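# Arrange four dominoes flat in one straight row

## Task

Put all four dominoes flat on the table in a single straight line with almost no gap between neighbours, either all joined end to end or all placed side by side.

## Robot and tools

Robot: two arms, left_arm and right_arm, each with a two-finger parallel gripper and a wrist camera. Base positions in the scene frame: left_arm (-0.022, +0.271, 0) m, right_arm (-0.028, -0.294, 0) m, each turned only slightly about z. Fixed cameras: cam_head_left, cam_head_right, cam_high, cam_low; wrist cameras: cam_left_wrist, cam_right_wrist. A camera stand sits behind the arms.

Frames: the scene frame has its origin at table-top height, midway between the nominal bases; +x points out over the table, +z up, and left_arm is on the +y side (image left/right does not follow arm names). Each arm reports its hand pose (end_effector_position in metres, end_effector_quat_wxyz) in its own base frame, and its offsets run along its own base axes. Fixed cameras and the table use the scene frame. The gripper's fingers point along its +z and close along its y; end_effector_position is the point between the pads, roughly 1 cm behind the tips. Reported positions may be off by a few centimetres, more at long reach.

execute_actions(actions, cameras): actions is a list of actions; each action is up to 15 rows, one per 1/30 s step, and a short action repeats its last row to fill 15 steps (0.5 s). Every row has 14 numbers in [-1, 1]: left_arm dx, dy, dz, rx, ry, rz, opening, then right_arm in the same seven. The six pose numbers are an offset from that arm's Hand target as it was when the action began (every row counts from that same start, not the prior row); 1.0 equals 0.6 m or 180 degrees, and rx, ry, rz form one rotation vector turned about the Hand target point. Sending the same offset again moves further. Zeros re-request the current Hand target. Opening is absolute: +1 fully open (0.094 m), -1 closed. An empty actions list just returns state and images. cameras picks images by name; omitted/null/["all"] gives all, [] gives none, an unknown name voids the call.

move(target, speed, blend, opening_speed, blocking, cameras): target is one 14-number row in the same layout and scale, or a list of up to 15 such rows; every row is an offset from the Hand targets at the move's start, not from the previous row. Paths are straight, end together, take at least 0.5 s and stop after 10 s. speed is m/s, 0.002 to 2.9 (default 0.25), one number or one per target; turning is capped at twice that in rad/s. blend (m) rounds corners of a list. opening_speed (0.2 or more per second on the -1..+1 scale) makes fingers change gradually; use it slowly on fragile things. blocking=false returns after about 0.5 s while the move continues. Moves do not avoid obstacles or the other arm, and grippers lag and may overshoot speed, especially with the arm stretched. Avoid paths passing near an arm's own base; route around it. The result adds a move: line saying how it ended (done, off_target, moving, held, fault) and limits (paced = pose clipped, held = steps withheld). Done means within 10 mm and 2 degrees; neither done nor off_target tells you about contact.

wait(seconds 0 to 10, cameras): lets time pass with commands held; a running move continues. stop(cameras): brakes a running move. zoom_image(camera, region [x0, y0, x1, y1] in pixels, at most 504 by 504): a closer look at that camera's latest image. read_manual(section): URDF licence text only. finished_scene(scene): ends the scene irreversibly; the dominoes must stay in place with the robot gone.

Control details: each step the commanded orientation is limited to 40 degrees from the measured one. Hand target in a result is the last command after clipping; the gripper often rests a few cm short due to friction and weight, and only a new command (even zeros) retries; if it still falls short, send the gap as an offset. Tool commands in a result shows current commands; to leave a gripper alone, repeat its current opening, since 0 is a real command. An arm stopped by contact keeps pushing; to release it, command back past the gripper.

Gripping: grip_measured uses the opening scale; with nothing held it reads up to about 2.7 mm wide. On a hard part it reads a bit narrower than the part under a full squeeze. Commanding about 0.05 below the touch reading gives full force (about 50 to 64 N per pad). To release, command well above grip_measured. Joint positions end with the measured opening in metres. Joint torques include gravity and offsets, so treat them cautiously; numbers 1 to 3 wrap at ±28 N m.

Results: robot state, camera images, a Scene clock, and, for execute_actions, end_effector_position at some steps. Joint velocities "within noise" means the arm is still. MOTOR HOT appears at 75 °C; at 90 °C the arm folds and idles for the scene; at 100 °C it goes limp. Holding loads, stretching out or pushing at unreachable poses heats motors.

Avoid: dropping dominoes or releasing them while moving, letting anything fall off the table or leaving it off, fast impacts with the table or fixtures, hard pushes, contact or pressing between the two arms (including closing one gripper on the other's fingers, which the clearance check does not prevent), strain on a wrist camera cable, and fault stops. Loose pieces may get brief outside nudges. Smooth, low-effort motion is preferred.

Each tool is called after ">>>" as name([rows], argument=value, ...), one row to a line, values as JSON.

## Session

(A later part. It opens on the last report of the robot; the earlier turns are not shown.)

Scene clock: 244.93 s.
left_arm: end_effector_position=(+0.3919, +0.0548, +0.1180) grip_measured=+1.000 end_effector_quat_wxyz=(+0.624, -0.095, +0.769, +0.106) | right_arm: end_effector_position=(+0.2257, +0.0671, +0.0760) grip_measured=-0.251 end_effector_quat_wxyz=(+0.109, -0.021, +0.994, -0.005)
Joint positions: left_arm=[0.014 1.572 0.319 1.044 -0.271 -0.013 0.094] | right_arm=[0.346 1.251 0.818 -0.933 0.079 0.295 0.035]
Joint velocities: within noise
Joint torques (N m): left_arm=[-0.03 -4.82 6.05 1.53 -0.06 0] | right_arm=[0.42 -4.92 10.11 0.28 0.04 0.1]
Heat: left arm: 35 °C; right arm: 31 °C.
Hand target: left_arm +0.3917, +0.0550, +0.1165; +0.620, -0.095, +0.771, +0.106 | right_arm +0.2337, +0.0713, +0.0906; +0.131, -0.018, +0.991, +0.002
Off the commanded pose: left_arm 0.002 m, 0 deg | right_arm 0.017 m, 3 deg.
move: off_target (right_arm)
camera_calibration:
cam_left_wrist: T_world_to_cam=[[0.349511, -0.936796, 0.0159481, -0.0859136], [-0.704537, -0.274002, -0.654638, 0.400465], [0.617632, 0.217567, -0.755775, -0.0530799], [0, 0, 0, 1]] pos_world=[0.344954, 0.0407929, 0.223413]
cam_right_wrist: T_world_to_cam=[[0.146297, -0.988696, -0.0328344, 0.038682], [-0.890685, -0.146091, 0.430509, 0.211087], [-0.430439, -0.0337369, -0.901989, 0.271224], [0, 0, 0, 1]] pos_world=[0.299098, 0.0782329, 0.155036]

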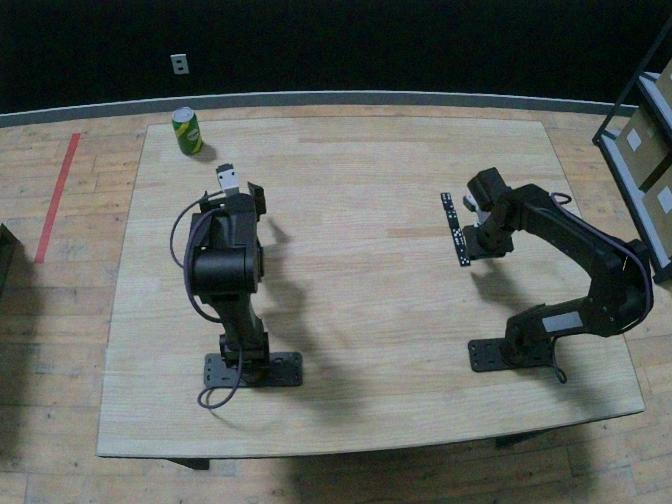

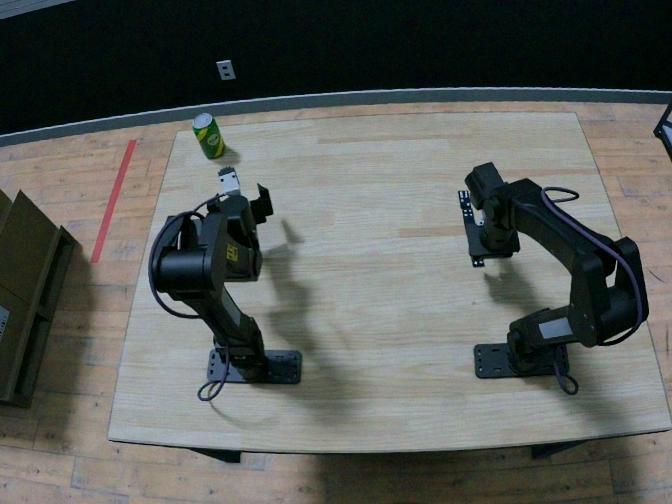

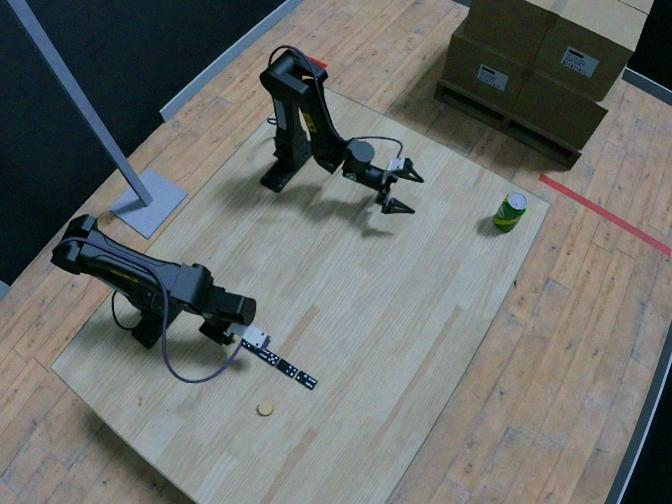

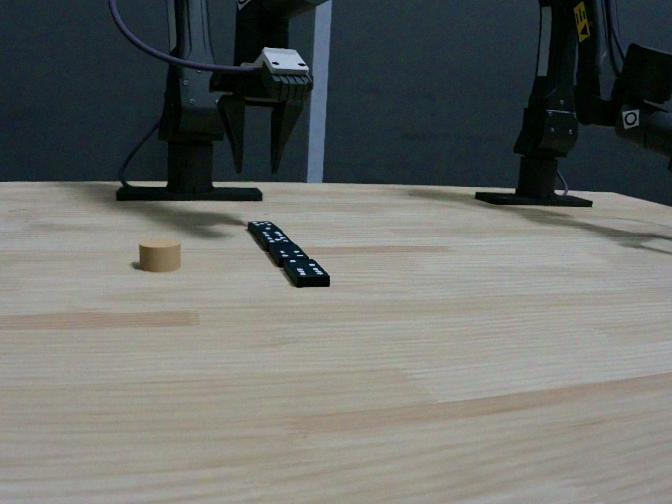

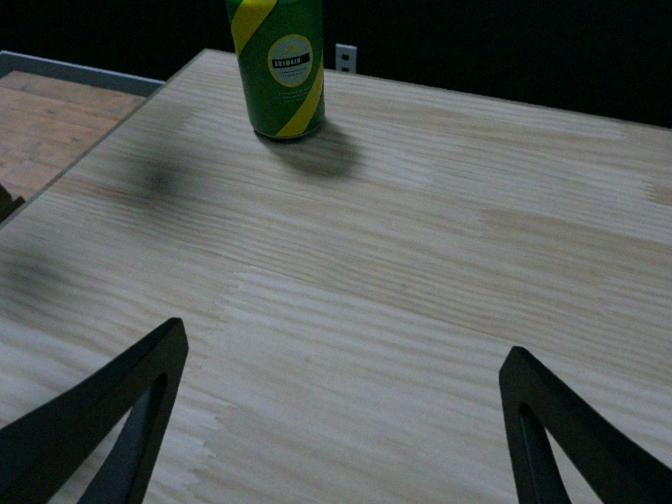

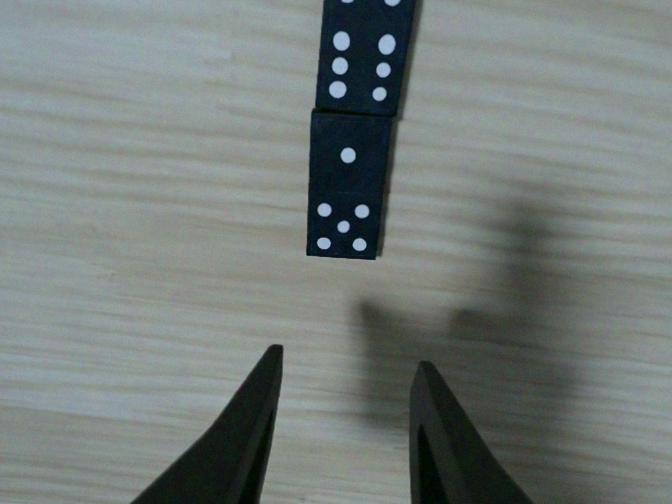

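>>> move([
  [0,0,0,0,0,0,1,-0.045,0.001,0,0,0,0,-0.7],
  [0,0,0,0,0,0,1,-0.045,0.001,-0.11,0,0,0,-0.7],
], speed=0.08, cameras=["cam_right_wrist","cam_high"])

Scene clock: 250.53 s.
left_arm: end_effector_position=(+0.3919, +0.0548, +0.1180) grip_measured=+1.000 end_effector_quat_wxyz=(+0.624, -0.095, +0.769, +0.106) | right_arm: end_effector_position=(+0.2061, +0.0729, +0.0276) grip_measured=-0.699 end_effector_quat_wxyz=(+0.127, -0.021, +0.992, +0.006)
Joint positions: left_arm=[0.014 1.572 0.319 1.044 -0.271 -0.013 0.094] | right_arm=[0.404 1.202 0.578 -0.706 0.083 0.351 0.014]
Joint velocities: within noise
Joint torques (N m): left_arm=[-0.03 -4.82 6.05 1.53 -0.07 0.01] | right_arm=[0.43 -2.19 5.87 0.59 0.19 0.14]
Heat: left arm: 35 °C; right arm: 31 °C.
Hand target: left_arm +0.3917, +0.0550, +0.1165; +0.620, -0.095, +0.771, +0.106 | right_arm +0.2068, +0.0720, +0.0247; +0.131, -0.018, +0.991, +0.002
Off the commanded pose: left_arm 0.002 m, 0 deg | right_arm 0.003 m, 1 deg.
move: done
camera_calibration:
cam_right_wrist: T_world_to_cam=[[0.150773, -0.987264, -0.0507608, 0.0451754], [-0.904787, -0.1585, 0.39527, 0.220147], [-0.398282, -0.0136683, -0.917161, 0.211702], [0, 0, 0, 1]] pos_world=[0.276692, 0.082387, 0.109441]
Images, in order (width x height): cam_high 672x504, cam_right_wrist 672x504.

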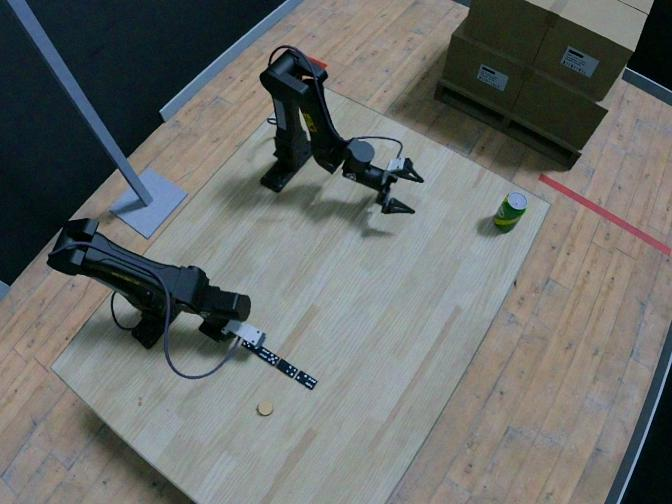

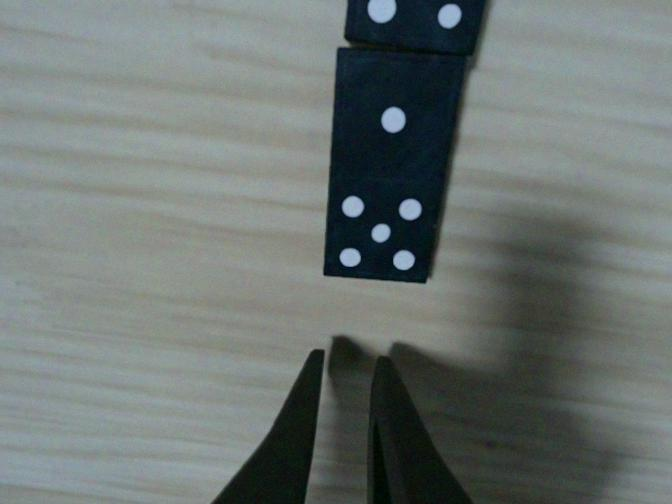

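>>> move([
  [0,0,0,0,0,0,1,0,-0.0065,-0.006,0,0,0,-0.7],
  [0,0,0,0,0,0,1,0.03,-0.0055,-0.006,0,0,0,-0.7],
], speed=0.03, cameras=["cam_right_wrist","cam_high"])

>>> zoom_image(camera="cam_high", region=[230, 320, 340, 410])

Scene clock: 255.33 s.
left_arm: end_effector_position=(+0.3919, +0.0548, +0.1180) grip_measured=+1.000 end_effector_quat_wxyz=(+0.624, -0.095, +0.769, +0.106) | right_arm: end_effector_position=(+0.2082, +0.0668, +0.0176) grip_measured=-0.699 end_effector_quat_wxyz=(+0.107, -0.019, +0.994, +0.001)
Joint positions: left_arm=[0.014 1.572 0.319 1.044 -0.271 -0.013 0.094] | right_arm=[0.363 1.262 0.581 -0.686 0.069 0.318 0.014]
Joint velocities: within noise
Joint torques (N m): left_arm=[-0.02 -4.82 6.05 1.53 -0.07 0] | right_arm=[-0.72 -1.48 8.01 0.8 0.2 -0.03]
Heat: left arm: 35 °C; right arm: 31 °C.
Hand target: left_arm +0.3917, +0.0550, +0.1165; +0.620, -0.095, +0.771, +0.106 | right_arm +0.2248, +0.0686, +0.0211; +0.131, -0.017, +0.991, +0.002
Off the commanded pose: left_arm 0.002 m, 0 deg | right_arm 0.017 m, 3 deg.
move: off_target (right_arm)
camera_calibration:
cam_right_wrist: T_world_to_cam=[[0.143798, -0.988489, -0.0470213, 0.0397959], [-0.889404, -0.149926, 0.431837, 0.220518], [-0.433916, -0.0202763, -0.900725, 0.210824], [0, 0, 0, 1]] pos_world=[0.281887, 0.076674, 0.096538]
Images, in order (width x height): cam_high 672x504, cam_right_wrist 672x504.

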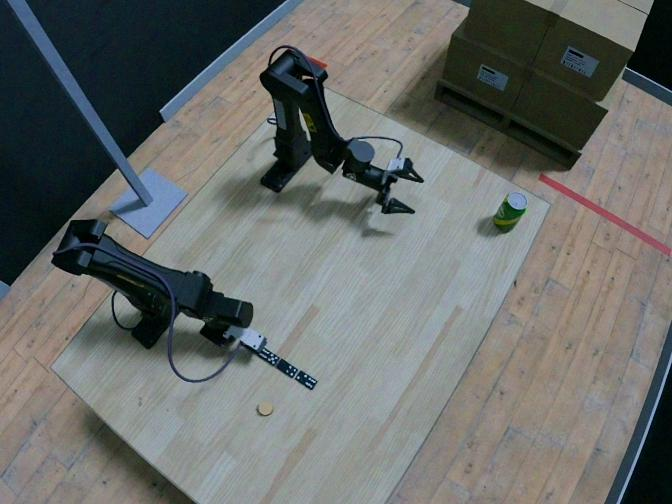

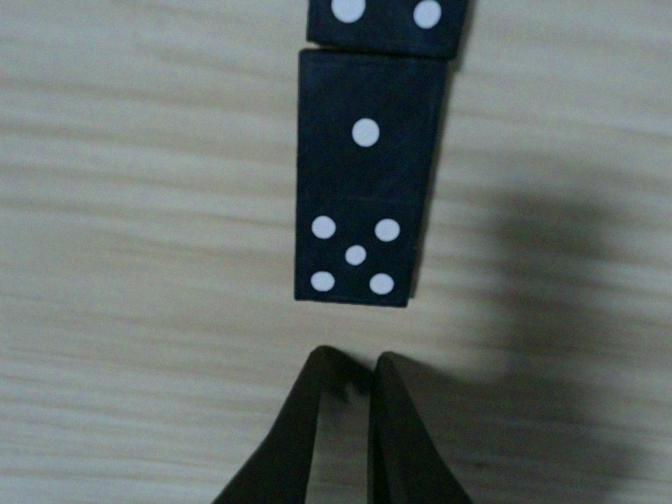

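Scaled by 4.582 from the camera's 672x504 image, which has a finer 960x720 frame.

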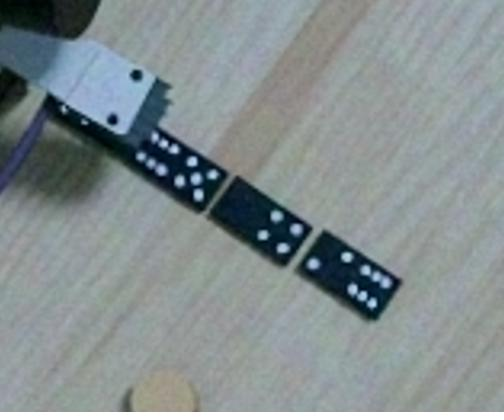

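>>> move([
  [0,0,0,0,0,0,1,0.0,0.002,0.009,0,0,0,-0.7],
  [0,0,0,0,0,0,1,0.012,0.0025,0.009,0,0,0,-0.7],
], speed=0.03, cameras=["cam_right_wrist","cam_high"])

>>> zoom_image(camera="cam_high", region=[230, 320, 340, 410])

Scene clock: 258.47 s.
left_arm: end_effector_position=(+0.3919, +0.0548, +0.1180) grip_measured=+1.000 end_effector_quat_wxyz=(+0.624, -0.095, +0.769, +0.106) | right_arm: end_effector_position=(+0.2144, +0.0673, +0.0180) grip_measured=-0.699 end_effector_quat_wxyz=(+0.105, -0.018, +0.994, +0.000)
Joint positions: left_arm=[0.014 1.572 0.319 1.044 -0.271 -0.013 0.094] | right_arm=[0.356 1.295 0.606 -0.684 0.07 0.313 0.014]
Joint velocities: within noise
Joint torques (N m): left_arm=[-0.03 -4.82 6.06 1.53 -0.07 0] | right_arm=[-0.59 -2.55 9.25 0.64 0.14 -0.06]
Heat: left arm: 35 °C; right arm: 31 °C.
Hand target: left_arm +0.3917, +0.0550, +0.1165; +0.620, -0.095, +0.771, +0.106 | right_arm +0.2320, +0.0702, +0.0265; +0.131, -0.018, +0.991, +0.002
Off the commanded pose: left_arm 0.002 m, 0 deg | right_arm 0.020 m, 3 deg.
move: off_target (right_arm)
camera_calibration:
cam_right_wrist: T_world_to_cam=[[0.140601, -0.989079, -0.0442033, 0.0400237], [-0.887814, -0.145714, 0.436525, 0.225298], [-0.438199, -0.0221314, -0.898606, 0.214922], [0, 0, 0, 1]] pos_world=[0.288574, 0.0771722, 0.0965513]
Images, in order (width x height): cam_high 672x504, cam_right_wrist 672x504.

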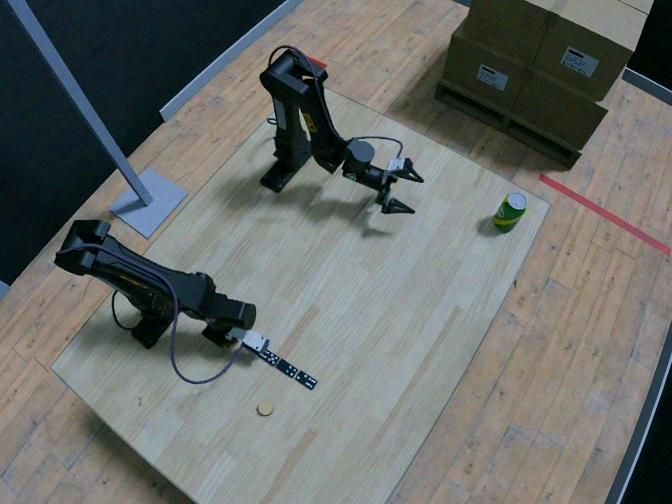

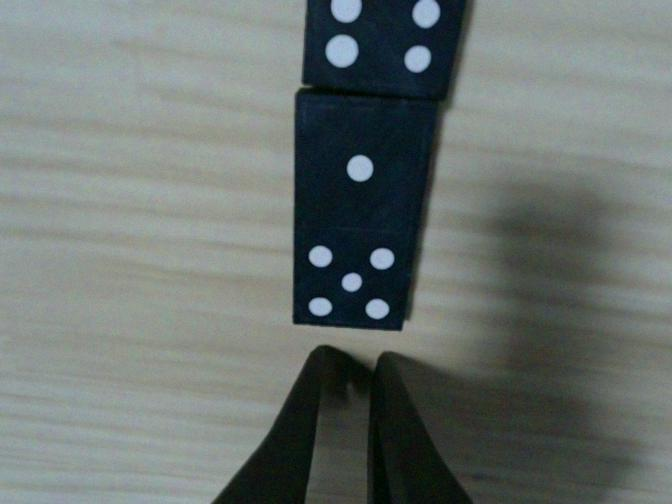

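Scaled by 4.582 from the camera's 672x504 image, which has a finer 960x720 frame.

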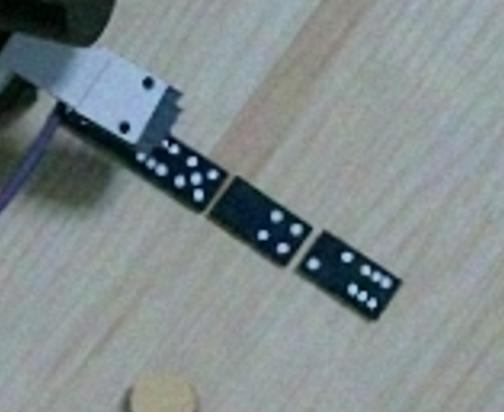

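>>> move([
  [0,0,0,0,0,0,1,0.0,0.002,0.006,0,0,0,-0.7],
  [0,0,0,0,0,0,1,0.01,0.0025,0.006,0,0,0,-0.7],
], speed=0.03, cameras=["cam_right_wrist","cam_high"])

>>> zoom_image(camera="cam_high", region=[230, 320, 340, 410])

Scene clock: 261.30 s.
left_arm: end_effector_position=(+0.3919, +0.0548, +0.1180) grip_measured=+1.000 end_effector_quat_wxyz=(+0.624, -0.095, +0.769, +0.106) | right_arm: end_effector_position=(+0.2211, +0.0687, +0.0201) grip_measured=-0.699 end_effector_quat_wxyz=(+0.106, -0.017, +0.994, -0.001)
Joint positions: left_arm=[0.014 1.572 0.319 1.044 -0.271 -0.013 0.094] | right_arm=[0.352 1.318 0.631 -0.683 0.07 0.31 0.014]
Joint velocities: within noise
Joint torques (N m): left_arm=[-0.03 -4.82 6.04 1.53 -0.07 0] | right_arm=[-0.64 -3.04 9.69 0.56 0.16 -0.05]
Heat: left arm: 35 °C; right arm: 31 °C.
Hand target: left_arm +0.3917, +0.0550, +0.1165; +0.620, -0.095, +0.771, +0.106 | right_arm +0.2380, +0.0716, +0.0302; +0.131, -0.017, +0.991, +0.002
Off the commanded pose: left_arm 0.002 m, 0 deg | right_arm 0.020 m, 3 deg.
move: off_target (right_arm)
camera_calibration:
cam_right_wrist: T_world_to_cam=[[0.139527, -0.98925, -0.0437702, 0.0408992], [-0.888971, -0.144609, 0.434532, 0.230639], [-0.436191, -0.0217184, -0.899592, 0.219294], [0, 0, 0, 1]] pos_world=[0.294979, 0.0785748, 0.0988458]
Images, in order (width x height): cam_high 672x504, cam_right_wrist 672x504.

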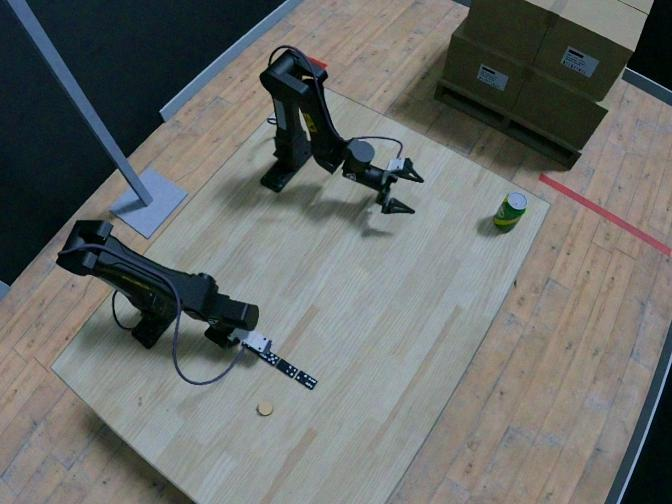

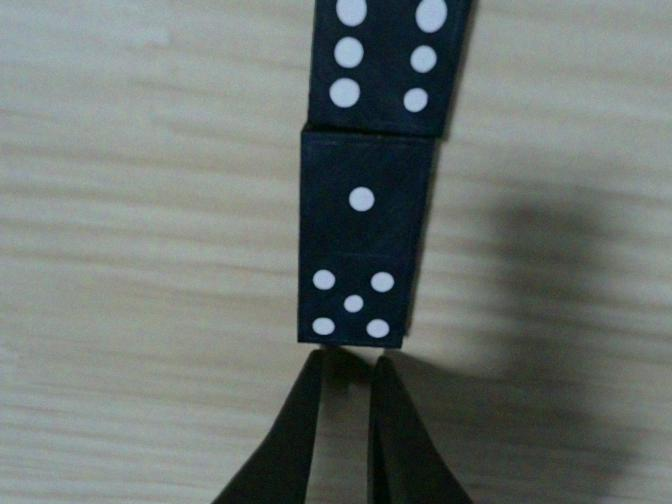

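Scaled by 4.582 from the camera's 672x504 image, which has a finer 960x720 frame.

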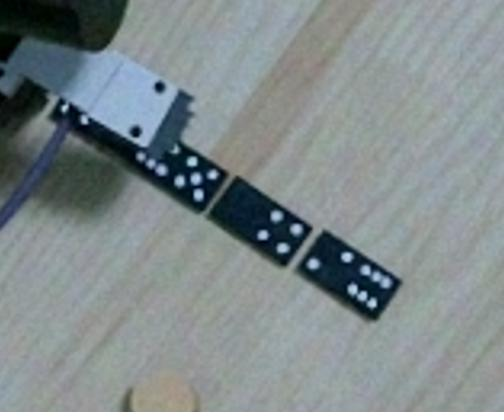

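>>> move([
  [0,0,0,0,0,0,1,0.01,0.0005,0.003,0,0,0,-0.7],
], speed=0.03, cameras=["cam_right_wrist","cam_high"])

>>> zoom_image(camera="cam_high", region=[230, 320, 340, 410])

Scene clock: 263.73 s.
left_arm: end_effector_position=(+0.3919, +0.0548, +0.1180) grip_measured=+1.000 end_effector_quat_wxyz=(+0.624, -0.095, +0.769, +0.106) | right_arm: end_effector_position=(+0.2273, +0.0689, +0.0219) grip_measured=-0.699 end_effector_quat_wxyz=(+0.107, -0.017, +0.994, -0.001)
Joint positions: left_arm=[0.014 1.572 0.319 1.044 -0.271 -0.013 0.094] | right_arm=[0.344 1.34 0.654 -0.683 0.07 0.302 0.014]
Joint velocities: within noise
Joint torques (N m): left_arm=[-0.02 -4.81 6.05 1.53 -0.07 0] | right_arm=[-0.53 -3.26 9.69 0.52 0.12 -0.09]
Heat: left arm: 35 °C; right arm: 32 °C.
Hand target: left_arm +0.3917, +0.0550, +0.1165; +0.620, -0.095, +0.771, +0.106 | right_arm +0.2439, +0.0719, +0.0319; +0.131, -0.017, +0.991, +0.002
Off the commanded pose: left_arm 0.002 m, 0 deg | right_arm 0.020 m, 3 deg.
move: off_target (right_arm)
camera_calibration:
cam_right_wrist: T_world_to_cam=[[0.139297, -0.989345, -0.0423369, 0.0402541], [-0.889644, -0.143807, 0.433421, 0.235563], [-0.434891, -0.0227095, -0.900197, 0.223325], [0, 0, 0, 1]] pos_world=[0.301082, 0.0787724, 0.100643]
Images, in order (width x height): cam_high 672x504, cam_right_wrist 672x504.

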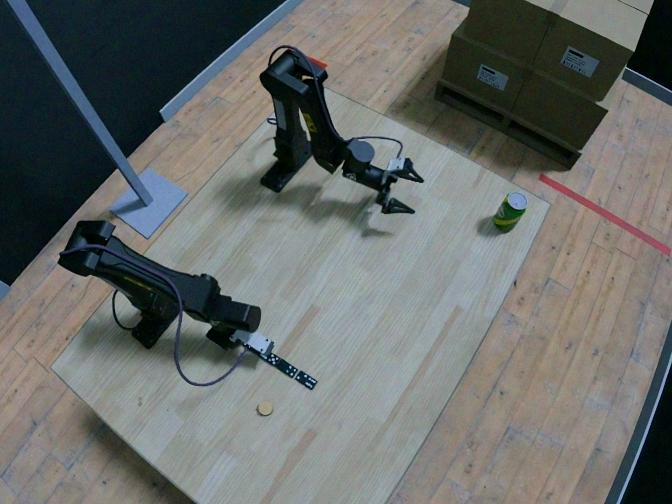

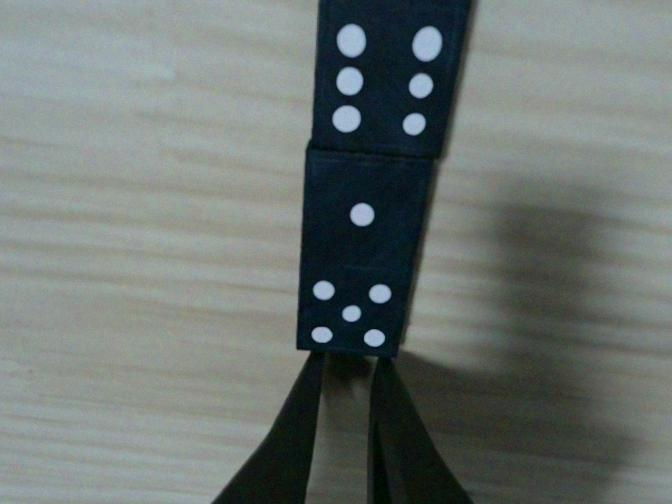

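Scaled by 4.582 from the camera's 672x504 image, which has a finer 960x720 frame.

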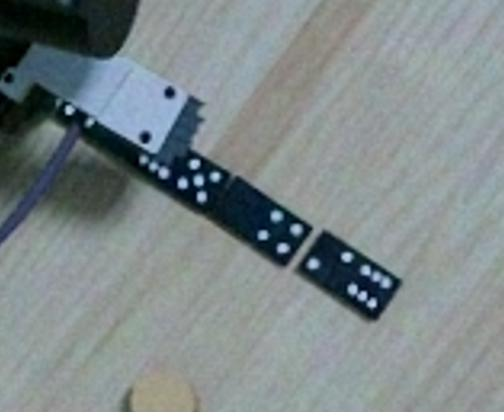

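>>> move([
  [0,0,0,0,0,0,1,0.009,0.0007,0.001,0,0,0,-0.7],
], speed=0.03, cameras=["cam_right_wrist","cam_high"])

>>> zoom_image(camera="cam_high", region=[230, 320, 340, 410])

Scene clock: 266.20 s.
left_arm: end_effector_position=(+0.3919, +0.0548, +0.1180) grip_measured=+1.000 end_effector_quat_wxyz=(+0.624, -0.095, +0.769, +0.106) | right_arm: end_effector_position=(+0.2323, +0.0690, +0.0225) grip_measured=-0.699 end_effector_quat_wxyz=(+0.106, -0.017, +0.994, -0.002)
Joint positions: left_arm=[0.014 1.572 0.319 1.044 -0.271 -0.013 0.094] | right_arm=[0.337 1.361 0.673 -0.682 0.07 0.295 0.014]
Joint velocities: within noise
Joint torques (N m): left_arm=[-0.02 -4.82 6.04 1.53 -0.06 0.01] | right_arm=[-0.62 -3.45 9.62 0.57 0.09 -0.01]
Heat: left arm: 35 °C; right arm: 32 °C.
Hand target: left_arm +0.3917, +0.0550, +0.1165; +0.620, -0.095, +0.771, +0.106 | right_arm +0.2494, +0.0724, +0.0325; +0.131, -0.017, +0.991, +0.002
Off the commanded pose: left_arm 0.002 m, 0 deg | right_arm 0.020 m, 3 deg.
move: off_target (right_arm)
camera_calibration:
cam_right_wrist: T_world_to_cam=[[0.139132, -0.98944, -0.0406288, 0.0397431], [-0.889029, -0.142874, 0.434989, 0.2395], [-0.4362, -0.0244006, -0.899519, 0.226468], [0, 0, 0, 1]] pos_world=[0.306179, 0.0790677, 0.101148]
Images, in order (width x height): cam_high 672x504, cam_right_wrist 672x504.

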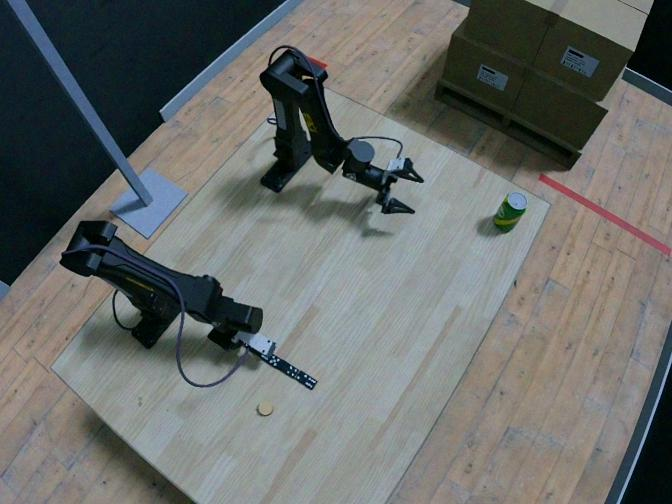

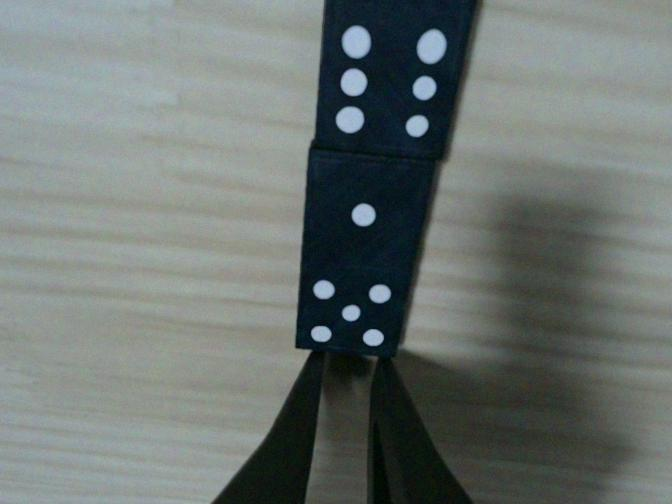

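Scaled by 4.582 from the camera's 672x504 image, which has a finer 960x720 frame.

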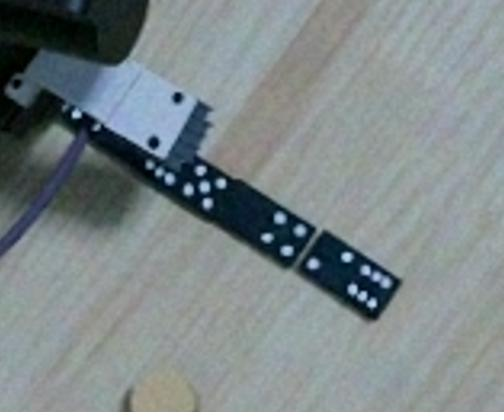

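>>> move([
  [0,0,0,0,0,0,1,0.006,0.0012,0,0,0,0,-0.7],
], speed=0.03, cameras=["cam_right_wrist","cam_high"])

>>> zoom_image(camera="cam_high", region=[230, 320, 340, 410])

Scene clock: 269.80 s.
left_arm: end_effector_position=(+0.3919, +0.0548, +0.1180) grip_measured=+1.000 end_effector_quat_wxyz=(+0.624, -0.095, +0.769, +0.106) | right_arm: end_effector_position=(+0.2355, +0.0696, +0.0226) grip_measured=-0.699 end_effector_quat_wxyz=(+0.106, -0.017, +0.994, -0.003)
Joint positions: left_arm=[0.014 1.572 0.319 1.044 -0.271 -0.013 0.094] | right_arm=[0.335 1.375 0.685 -0.68 0.07 0.293 0.014]
Joint velocities: within noise
Joint torques (N m): left_arm=[-0.02 -4.82 6.05 1.53 -0.06 0] | right_arm=[-0.58 -3.63 9.58 0.54 0.1 -0.02]
Heat: left arm: 35 °C; right arm: 32 °C.
Hand target: left_arm +0.3917, +0.0550, +0.1165; +0.620, -0.095, +0.771, +0.106 | right_arm +0.2529, +0.0730, +0.0325; +0.131, -0.017, +0.991, +0.002
Off the commanded pose: left_arm 0.002 m, 0 deg | right_arm 0.020 m, 3 deg.
move: off_target (right_arm)
camera_calibration:
cam_right_wrist: T_world_to_cam=[[0.139091, -0.989469, -0.0400579, 0.0398194], [-0.888742, -0.14257, 0.435674, 0.242424], [-0.436797, -0.0249973, -0.899213, 0.228168], [0, 0, 0, 1]] pos_world=[0.309577, 0.079666, 0.101149]
Images, in order (width x height): cam_high 672x504, cam_right_wrist 672x504.

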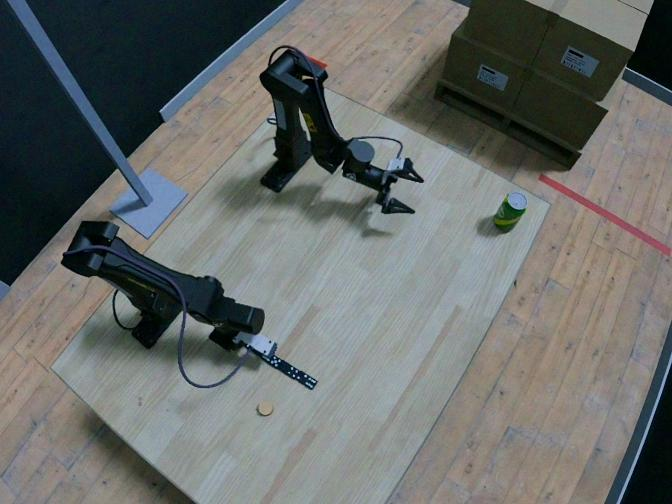

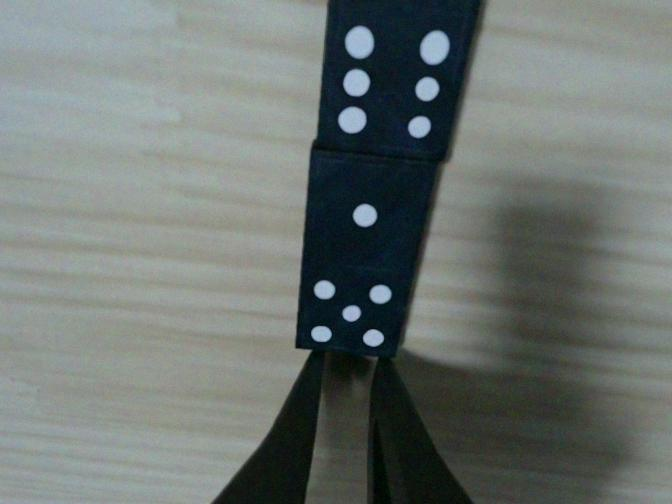

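Scaled by 4.582 from the camera's 672x504 image, which has a finer 960x720 frame.

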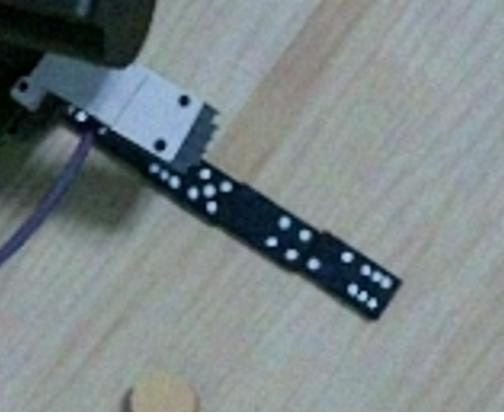

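>>> move([
  [0,0,0,0,0,0,1,-0.04,0,0,0,0,0,-0.7],
  [0,0,0,0,0,0,1,-0.04,0,0.13,0,0,0,-0.7],
  [0,0,0,0,0,0,1,0.17,0.006,0.16,0,0,0,-0.15],
], speed=[0.05,0.1,0.15], cameras=["cam_right_wrist","cam_head_left"])

>>> zoom_image(camera="cam_right_wrist", region=[250, 0, 450, 450])

>>> zoom_image(camera="cam_head_left", region=[420, 180, 490, 280])

Scene clock: 276.40 s.
left_arm: end_effector_position=(+0.3919, +0.0548, +0.1180) grip_measured=+1.000 end_effector_quat_wxyz=(+0.624, -0.095, +0.769, +0.106) | right_arm: end_effector_position=(+0.3465, +0.0755, +0.1182) grip_measured=-0.151 end_effector_quat_wxyz=(+0.118, -0.016, +0.993, -0.001)
Joint positions: left_arm=[0.014 1.572 0.319 1.044 -0.271 -0.013 0.094] | right_arm=[0.239 1.67 1.352 -1.023 0.054 0.202 0.04]
Joint velocities: within noise
Joint torques (N m): left_arm=[-0.02 -4.82 6.04 1.53 -0.07 0] | right_arm=[-0.31 -7.15 10.54 0.35 0 -0.02]
Heat: left arm: 36 °C; right arm: 32 °C.
Hand target: left_arm +0.3917, +0.0550, +0.1165; +0.620, -0.095, +0.771, +0.106 | right_arm +0.3550, +0.0766, +0.1286; +0.131, -0.017, +0.991, +0.002
Off the commanded pose: left_arm 0.002 m, 0 deg | right_arm 0.013 m, 2 deg.
move: off_target (right_arm); target 3's new opening was sent with right_arm's hand 0.013 m and 1 deg from that target
camera_calibration:
cam_right_wrist: T_world_to_cam=[[0.137394, -0.989714, -0.039859, 0.0347156], [-0.899662, -0.141526, 0.413012, 0.30658], [-0.414404, -0.0208855, -0.909853, 0.35591], [0, 0, 0, 1]] pos_world=[0.41854, 0.0851809, 0.198588]
Images, in order (width x height): cam_head_left 672x504, cam_right_wrist 672x504.

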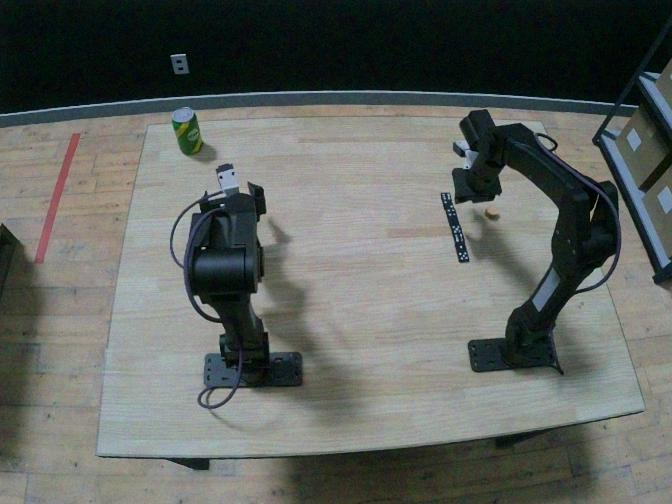

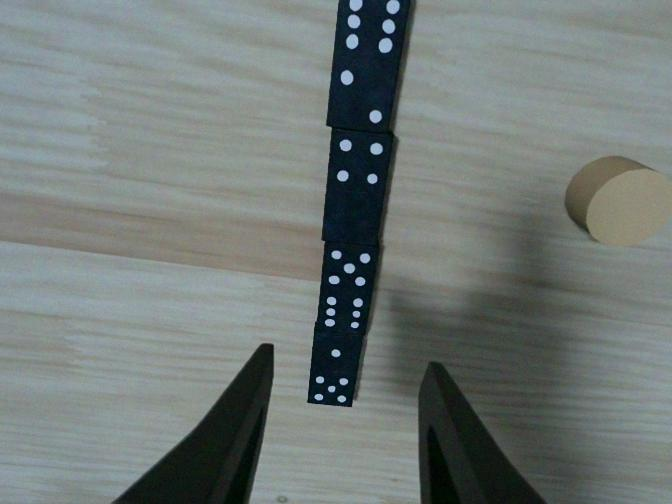

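Scaled by 1.120 from the camera's 672x504 image, which has a finer 960x720 frame.

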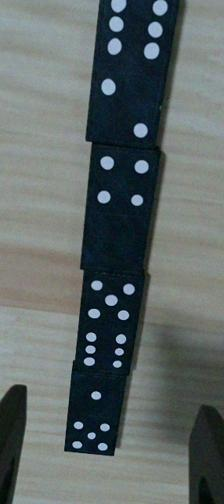

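Scaled by 5.040 from the camera's 672x504 image, which has a finer 960x720 frame.

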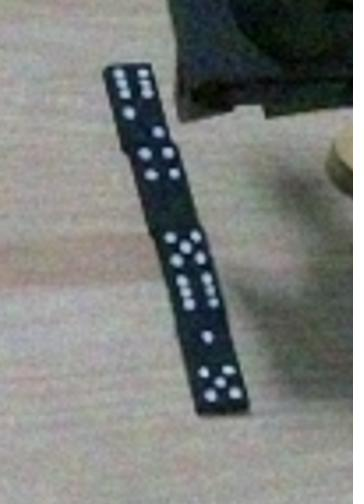

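>>> move([
  [0,0,0,0,0,0,1,0.05,0,-0.13,0,0,0,-0.15],
], speed=0.1, cameras=["cam_right_wrist"])

Scene clock: 281.13 s.
left_arm: end_effector_position=(+0.3919, +0.0548, +0.1180) grip_measured=+1.000 end_effector_quat_wxyz=(+0.624, -0.095, +0.769, +0.106) | right_arm: end_effector_position=(+0.3836, +0.0780, +0.0535) grip_measured=-0.151 end_effector_quat_wxyz=(+0.128, -0.016, +0.992, +0.001)
Joint positions: left_arm=[0.014 1.572 0.319 1.044 -0.271 -0.013 0.094] | right_arm=[0.221 1.836 1.284 -0.767 0.049 0.183 0.04]
Joint velocities: within noise
Joint torques (N m): left_arm=[-0.02 -4.82 6.05 1.53 -0.07 0.01] | right_arm=[-0.49 -8.76 6.08 0.63 0 -0.06]
Heat: left arm: 36 °C; right arm: 32 °C.
Hand target: left_arm +0.3917, +0.0550, +0.1165; +0.620, -0.095, +0.771, +0.106 | right_arm +0.3850, +0.0767, +0.0506; +0.131, -0.018, +0.991, +0.002
Off the commanded pose: left_arm 0.002 m, 0 deg | right_arm 0.004 m, 0 deg.
move: done
camera_calibration:
cam_right_wrist: T_world_to_cam=[[0.138847, -0.989417, -0.0421431, 0.0290275], [-0.90756, -0.144159, 0.394402, 0.371282], [-0.396303, -0.0165141, -0.917971, 0.305729], [0, 0, 0, 1]] pos_world=[0.454092, 0.0872928, 0.13544]
Images, in order (width x height): cam_right_wrist 672x504.

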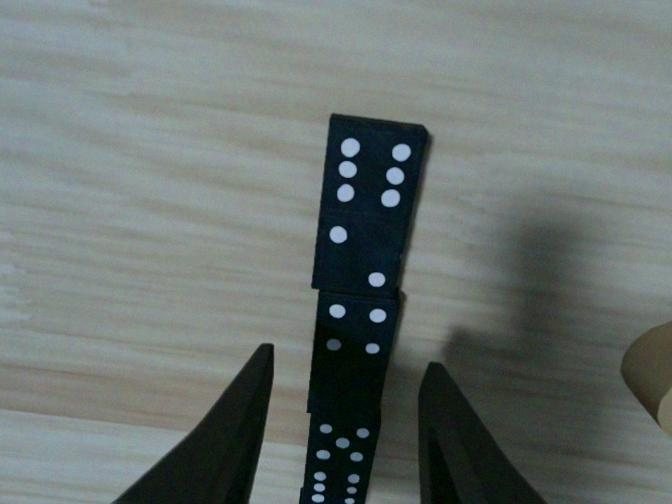

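>>> move([
  [0,0,0,0,0,0,1,-0.001,0,-0.045,0,0,0,-0.2],
  [0,0,0,0,0,0,1,-0.003,0,-0.066,0,0,0,-0.2],
], speed=[0.06,0.03], cameras=["cam_right_wrist"])

Scene clock: 283.77 s.
left_arm: end_effector_position=(+0.3919, +0.0548, +0.1180) grip_measured=+1.000 end_effector_quat_wxyz=(+0.624, -0.095, +0.769, +0.106) | right_arm: end_effector_position=(+0.3815, +0.0786, +0.0224) grip_measured=-0.199 end_effector_quat_wxyz=(+0.127, -0.017, +0.992, +0.004)
Joint positions: left_arm=[0.014 1.572 0.319 1.044 -0.271 -0.013 0.094] | right_arm=[0.221 1.872 1.199 -0.647 0.044 0.182 0.038]
Joint velocities: within noise
Joint torques (N m): left_arm=[-0.02 -4.82 6.06 1.53 -0.07 0.01] | right_arm=[-0.49 -7.56 4.49 0.96 0.07 -0.05]
Heat: left arm: 36 °C; right arm: 32 °C.
Hand target: left_arm +0.3917, +0.0550, +0.1165; +0.620, -0.095, +0.771, +0.106 | right_arm +0.3830, +0.0767, +0.0109; +0.130, -0.018, +0.991, +0.002
Off the commanded pose: left_arm 0.002 m, 0 deg | right_arm 0.012 m, 0 deg.
move: off_target (right_arm)
camera_calibration:
cam_right_wrist: T_world_to_cam=[[0.14129, -0.988841, -0.0472382, 0.0276805], [-0.906411, -0.148404, 0.395469, 0.381502], [-0.398066, -0.0130583, -0.917264, 0.27659], [0, 0, 0, 1]] pos_world=[0.451988, 0.0875998, 0.104142]
Images, in order (width x height): cam_right_wrist 672x504.

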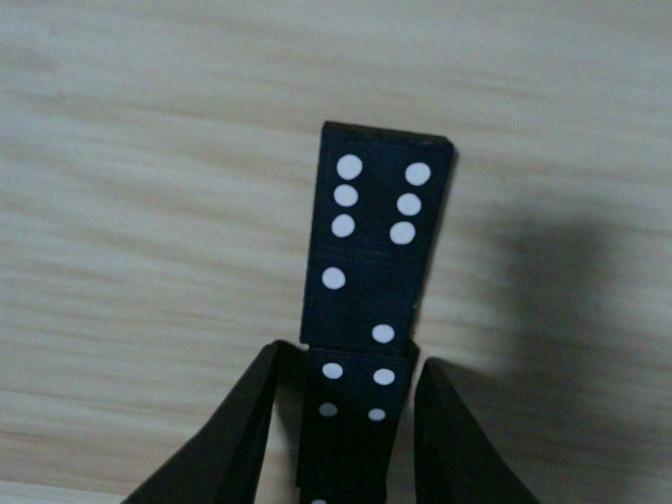

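>>> move(target=[0,0,0,0,0,0,1,0.002,0.001,0,0,0,0,-0.8], opening_speed=0.25, cameras=["cam_right_wrist"])

>>> move(target=[0,0,0,0,0,0,1,0,0,0.002,0,0,0,-0.2], opening_speed=0.3, cameras=["cam_right_wrist"])

>>> move([
  [0,0,0,0,0,0,1,-0.008,0,0.12,0,0,0,-0.2],
  [0,0,0,0,0,0,1,-0.06,0,0.18,0,0,0,-0.2],
], speed=0.1, cameras=["cam_right_wrist"])

>>> zoom_image(camera="cam_right_wrist", region=[250, 0, 450, 450])

Scene clock: 289.77 s.
left_arm: end_effector_position=(+0.3919, +0.0548, +0.1180) grip_measured=+1.000 end_effector_quat_wxyz=(+0.624, -0.095, +0.769, +0.106) | right_arm: end_effector_position=(+0.3876, +0.0805, +0.0234) grip_measured=-0.504 end_effector_quat_wxyz=(+0.139, -0.016, +0.990, +0.008)
Joint positions: left_arm=[0.014 1.572 0.319 1.044 -0.271 -0.013 0.094] | right_arm=[0.221 1.874 1.199 -0.619 0.041 0.182 0.023]
Joint velocities: within noise
Joint torques (N m): left_arm=[-0.03 -4.81 6.05 1.53 -0.06 0] | right_arm=[-0.17 -7.35 4.93 0.71 0.12 -0.03]
Heat: left arm: 36 °C; right arm: 31 °C.
Hand target: left_arm +0.3917, +0.0550, +0.1165; +0.620, -0.095, +0.771, +0.106 | right_arm +0.3842, +0.0773, +0.0108; +0.130, -0.017, +0.991, +0.002
Off the commanded pose: left_arm 0.002 m, 0 deg | right_arm 0.013 m, 1 deg.
move: off_target (right_arm)
camera_calibration:
cam_right_wrist: T_world_to_cam=[[0.14326, -0.988307, -0.0522086, 0.0281179], [-0.915608, -0.152378, 0.372078, 0.391402], [-0.375683, -0.00550145, -0.926732, 0.271002], [0, 0, 0, 1]] pos_world=[0.456154, 0.088921, 0.106982]
Images, in order (width x height): cam_right_wrist 672x504.

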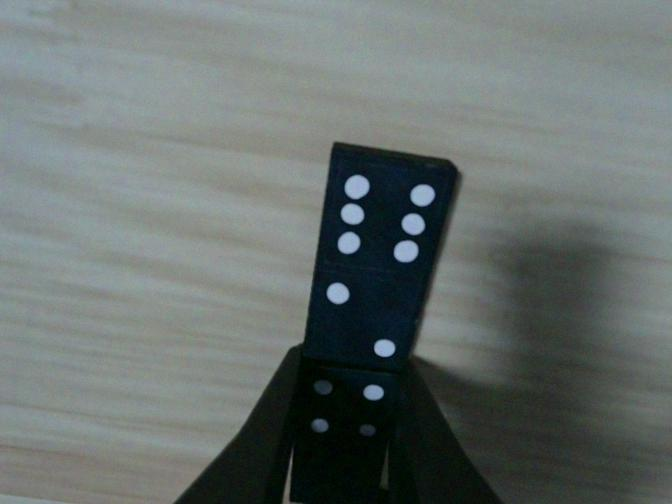

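Scene clock: 291.97 s.
left_arm: end_effector_position=(+0.3919, +0.0548, +0.1180) grip_measured=+1.000 end_effector_quat_wxyz=(+0.624, -0.095, +0.769, +0.106) | right_arm: end_effector_position=(+0.3892, +0.0809, +0.0236) grip_measured=-0.201 end_effector_quat_wxyz=(+0.142, -0.016, +0.990, +0.008)
Joint positions: left_arm=[0.014 1.572 0.319 1.044 -0.271 -0.013 0.094] | right_arm=[0.221 1.875 1.199 -0.612 0.041 0.182 0.038]
Joint velocities: within noise
Joint torques (N m): left_arm=[-0.03 -4.81 6.05 1.53 -0.07 0.01] | right_arm=[-0.35 -7.66 5.18 0.64 0.11 -0.01]
Heat: left arm: 36 °C; right arm: 31 °C.
Hand target: left_arm +0.3917, +0.0550, +0.1165; +0.620, -0.095, +0.771, +0.106 | right_arm +0.3842, +0.0773, +0.0120; +0.130, -0.017, +0.991, +0.002
Off the commanded pose: left_arm 0.002 m, 0 deg | right_arm 0.013 m, 2 deg.
move: off_target (right_arm)
camera_calibration:
cam_right_wrist: T_world_to_cam=[[0.143603, -0.988235, -0.0526294, 0.0280719], [-0.917825, -0.152882, 0.366367, 0.39391], [-0.370103, -0.00430678, -0.928981, 0.26955], [0, 0, 0, 1]] pos_world=[0.45727, 0.0891245, 0.107568]
Images, in order (width x height): cam_right_wrist 672x504.

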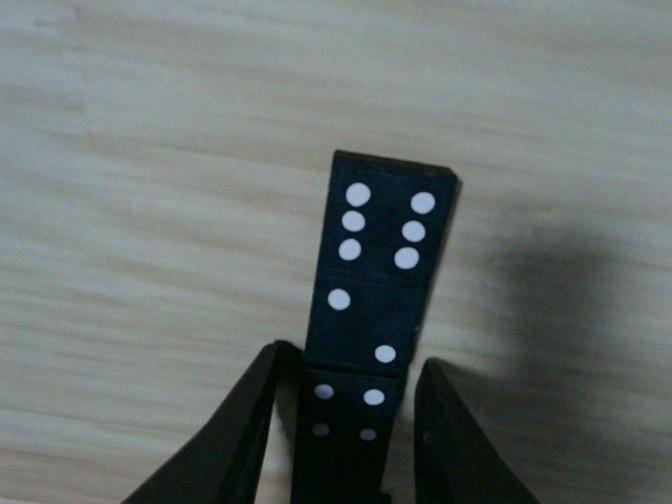

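Scene clock: 293.90 s.
left_arm: end_effector_position=(+0.3919, +0.0548, +0.1180) grip_measured=+1.000 end_effector_quat_wxyz=(+0.624, -0.095, +0.769, +0.106) | right_arm: end_effector_position=(+0.3418, +0.0757, +0.1026) grip_measured=-0.201 end_effector_quat_wxyz=(+0.107, -0.021, +0.994, +0.001)
Joint positions: left_arm=[0.014 1.572 0.319 1.044 -0.271 -0.013 0.094] | right_arm=[0.238 1.677 1.303 -0.987 0.044 0.19 0.038]
Joint velocities: within noise
Joint torques (N m): left_arm=[-0.02 -4.82 6.04 1.53 -0.07 0.01] | right_arm=[0.4 -9.65 9.62 0.3 0.14 0.1]
Heat: left arm: 36 °C; right arm: 31 °C.
Hand target: left_arm +0.3917, +0.0550, +0.1165; +0.620, -0.095, +0.771, +0.106 | right_arm +0.3483, +0.0772, +0.1201; +0.131, -0.017, +0.991, +0.002
Off the commanded pose: left_arm 0.002 m, 0 deg | right_arm 0.019 m, 3 deg.
move: off_target (right_arm)
camera_calibration:
cam_right_wrist: T_world_to_cam=[[0.147926, -0.987938, -0.0457922, 0.0317557], [-0.888483, -0.153087, 0.432623, 0.303907], [-0.434415, -0.0233108, -0.900411, 0.345912], [0, 0, 0, 1]] pos_world=[0.415588, 0.0859604, 0.18144]
Images, in order (width x height): cam_right_wrist 672x504.

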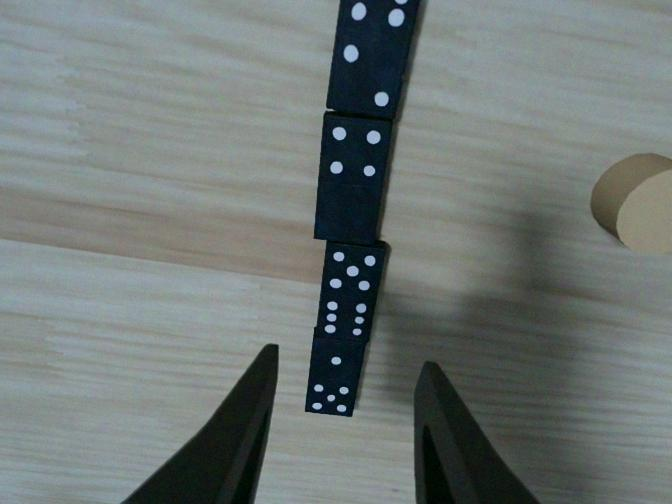

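Scaled by 1.120 from the camera's 672x504 image, which has a finer 960x720 frame.

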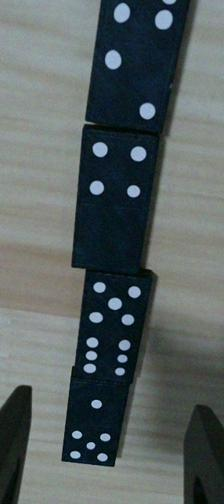

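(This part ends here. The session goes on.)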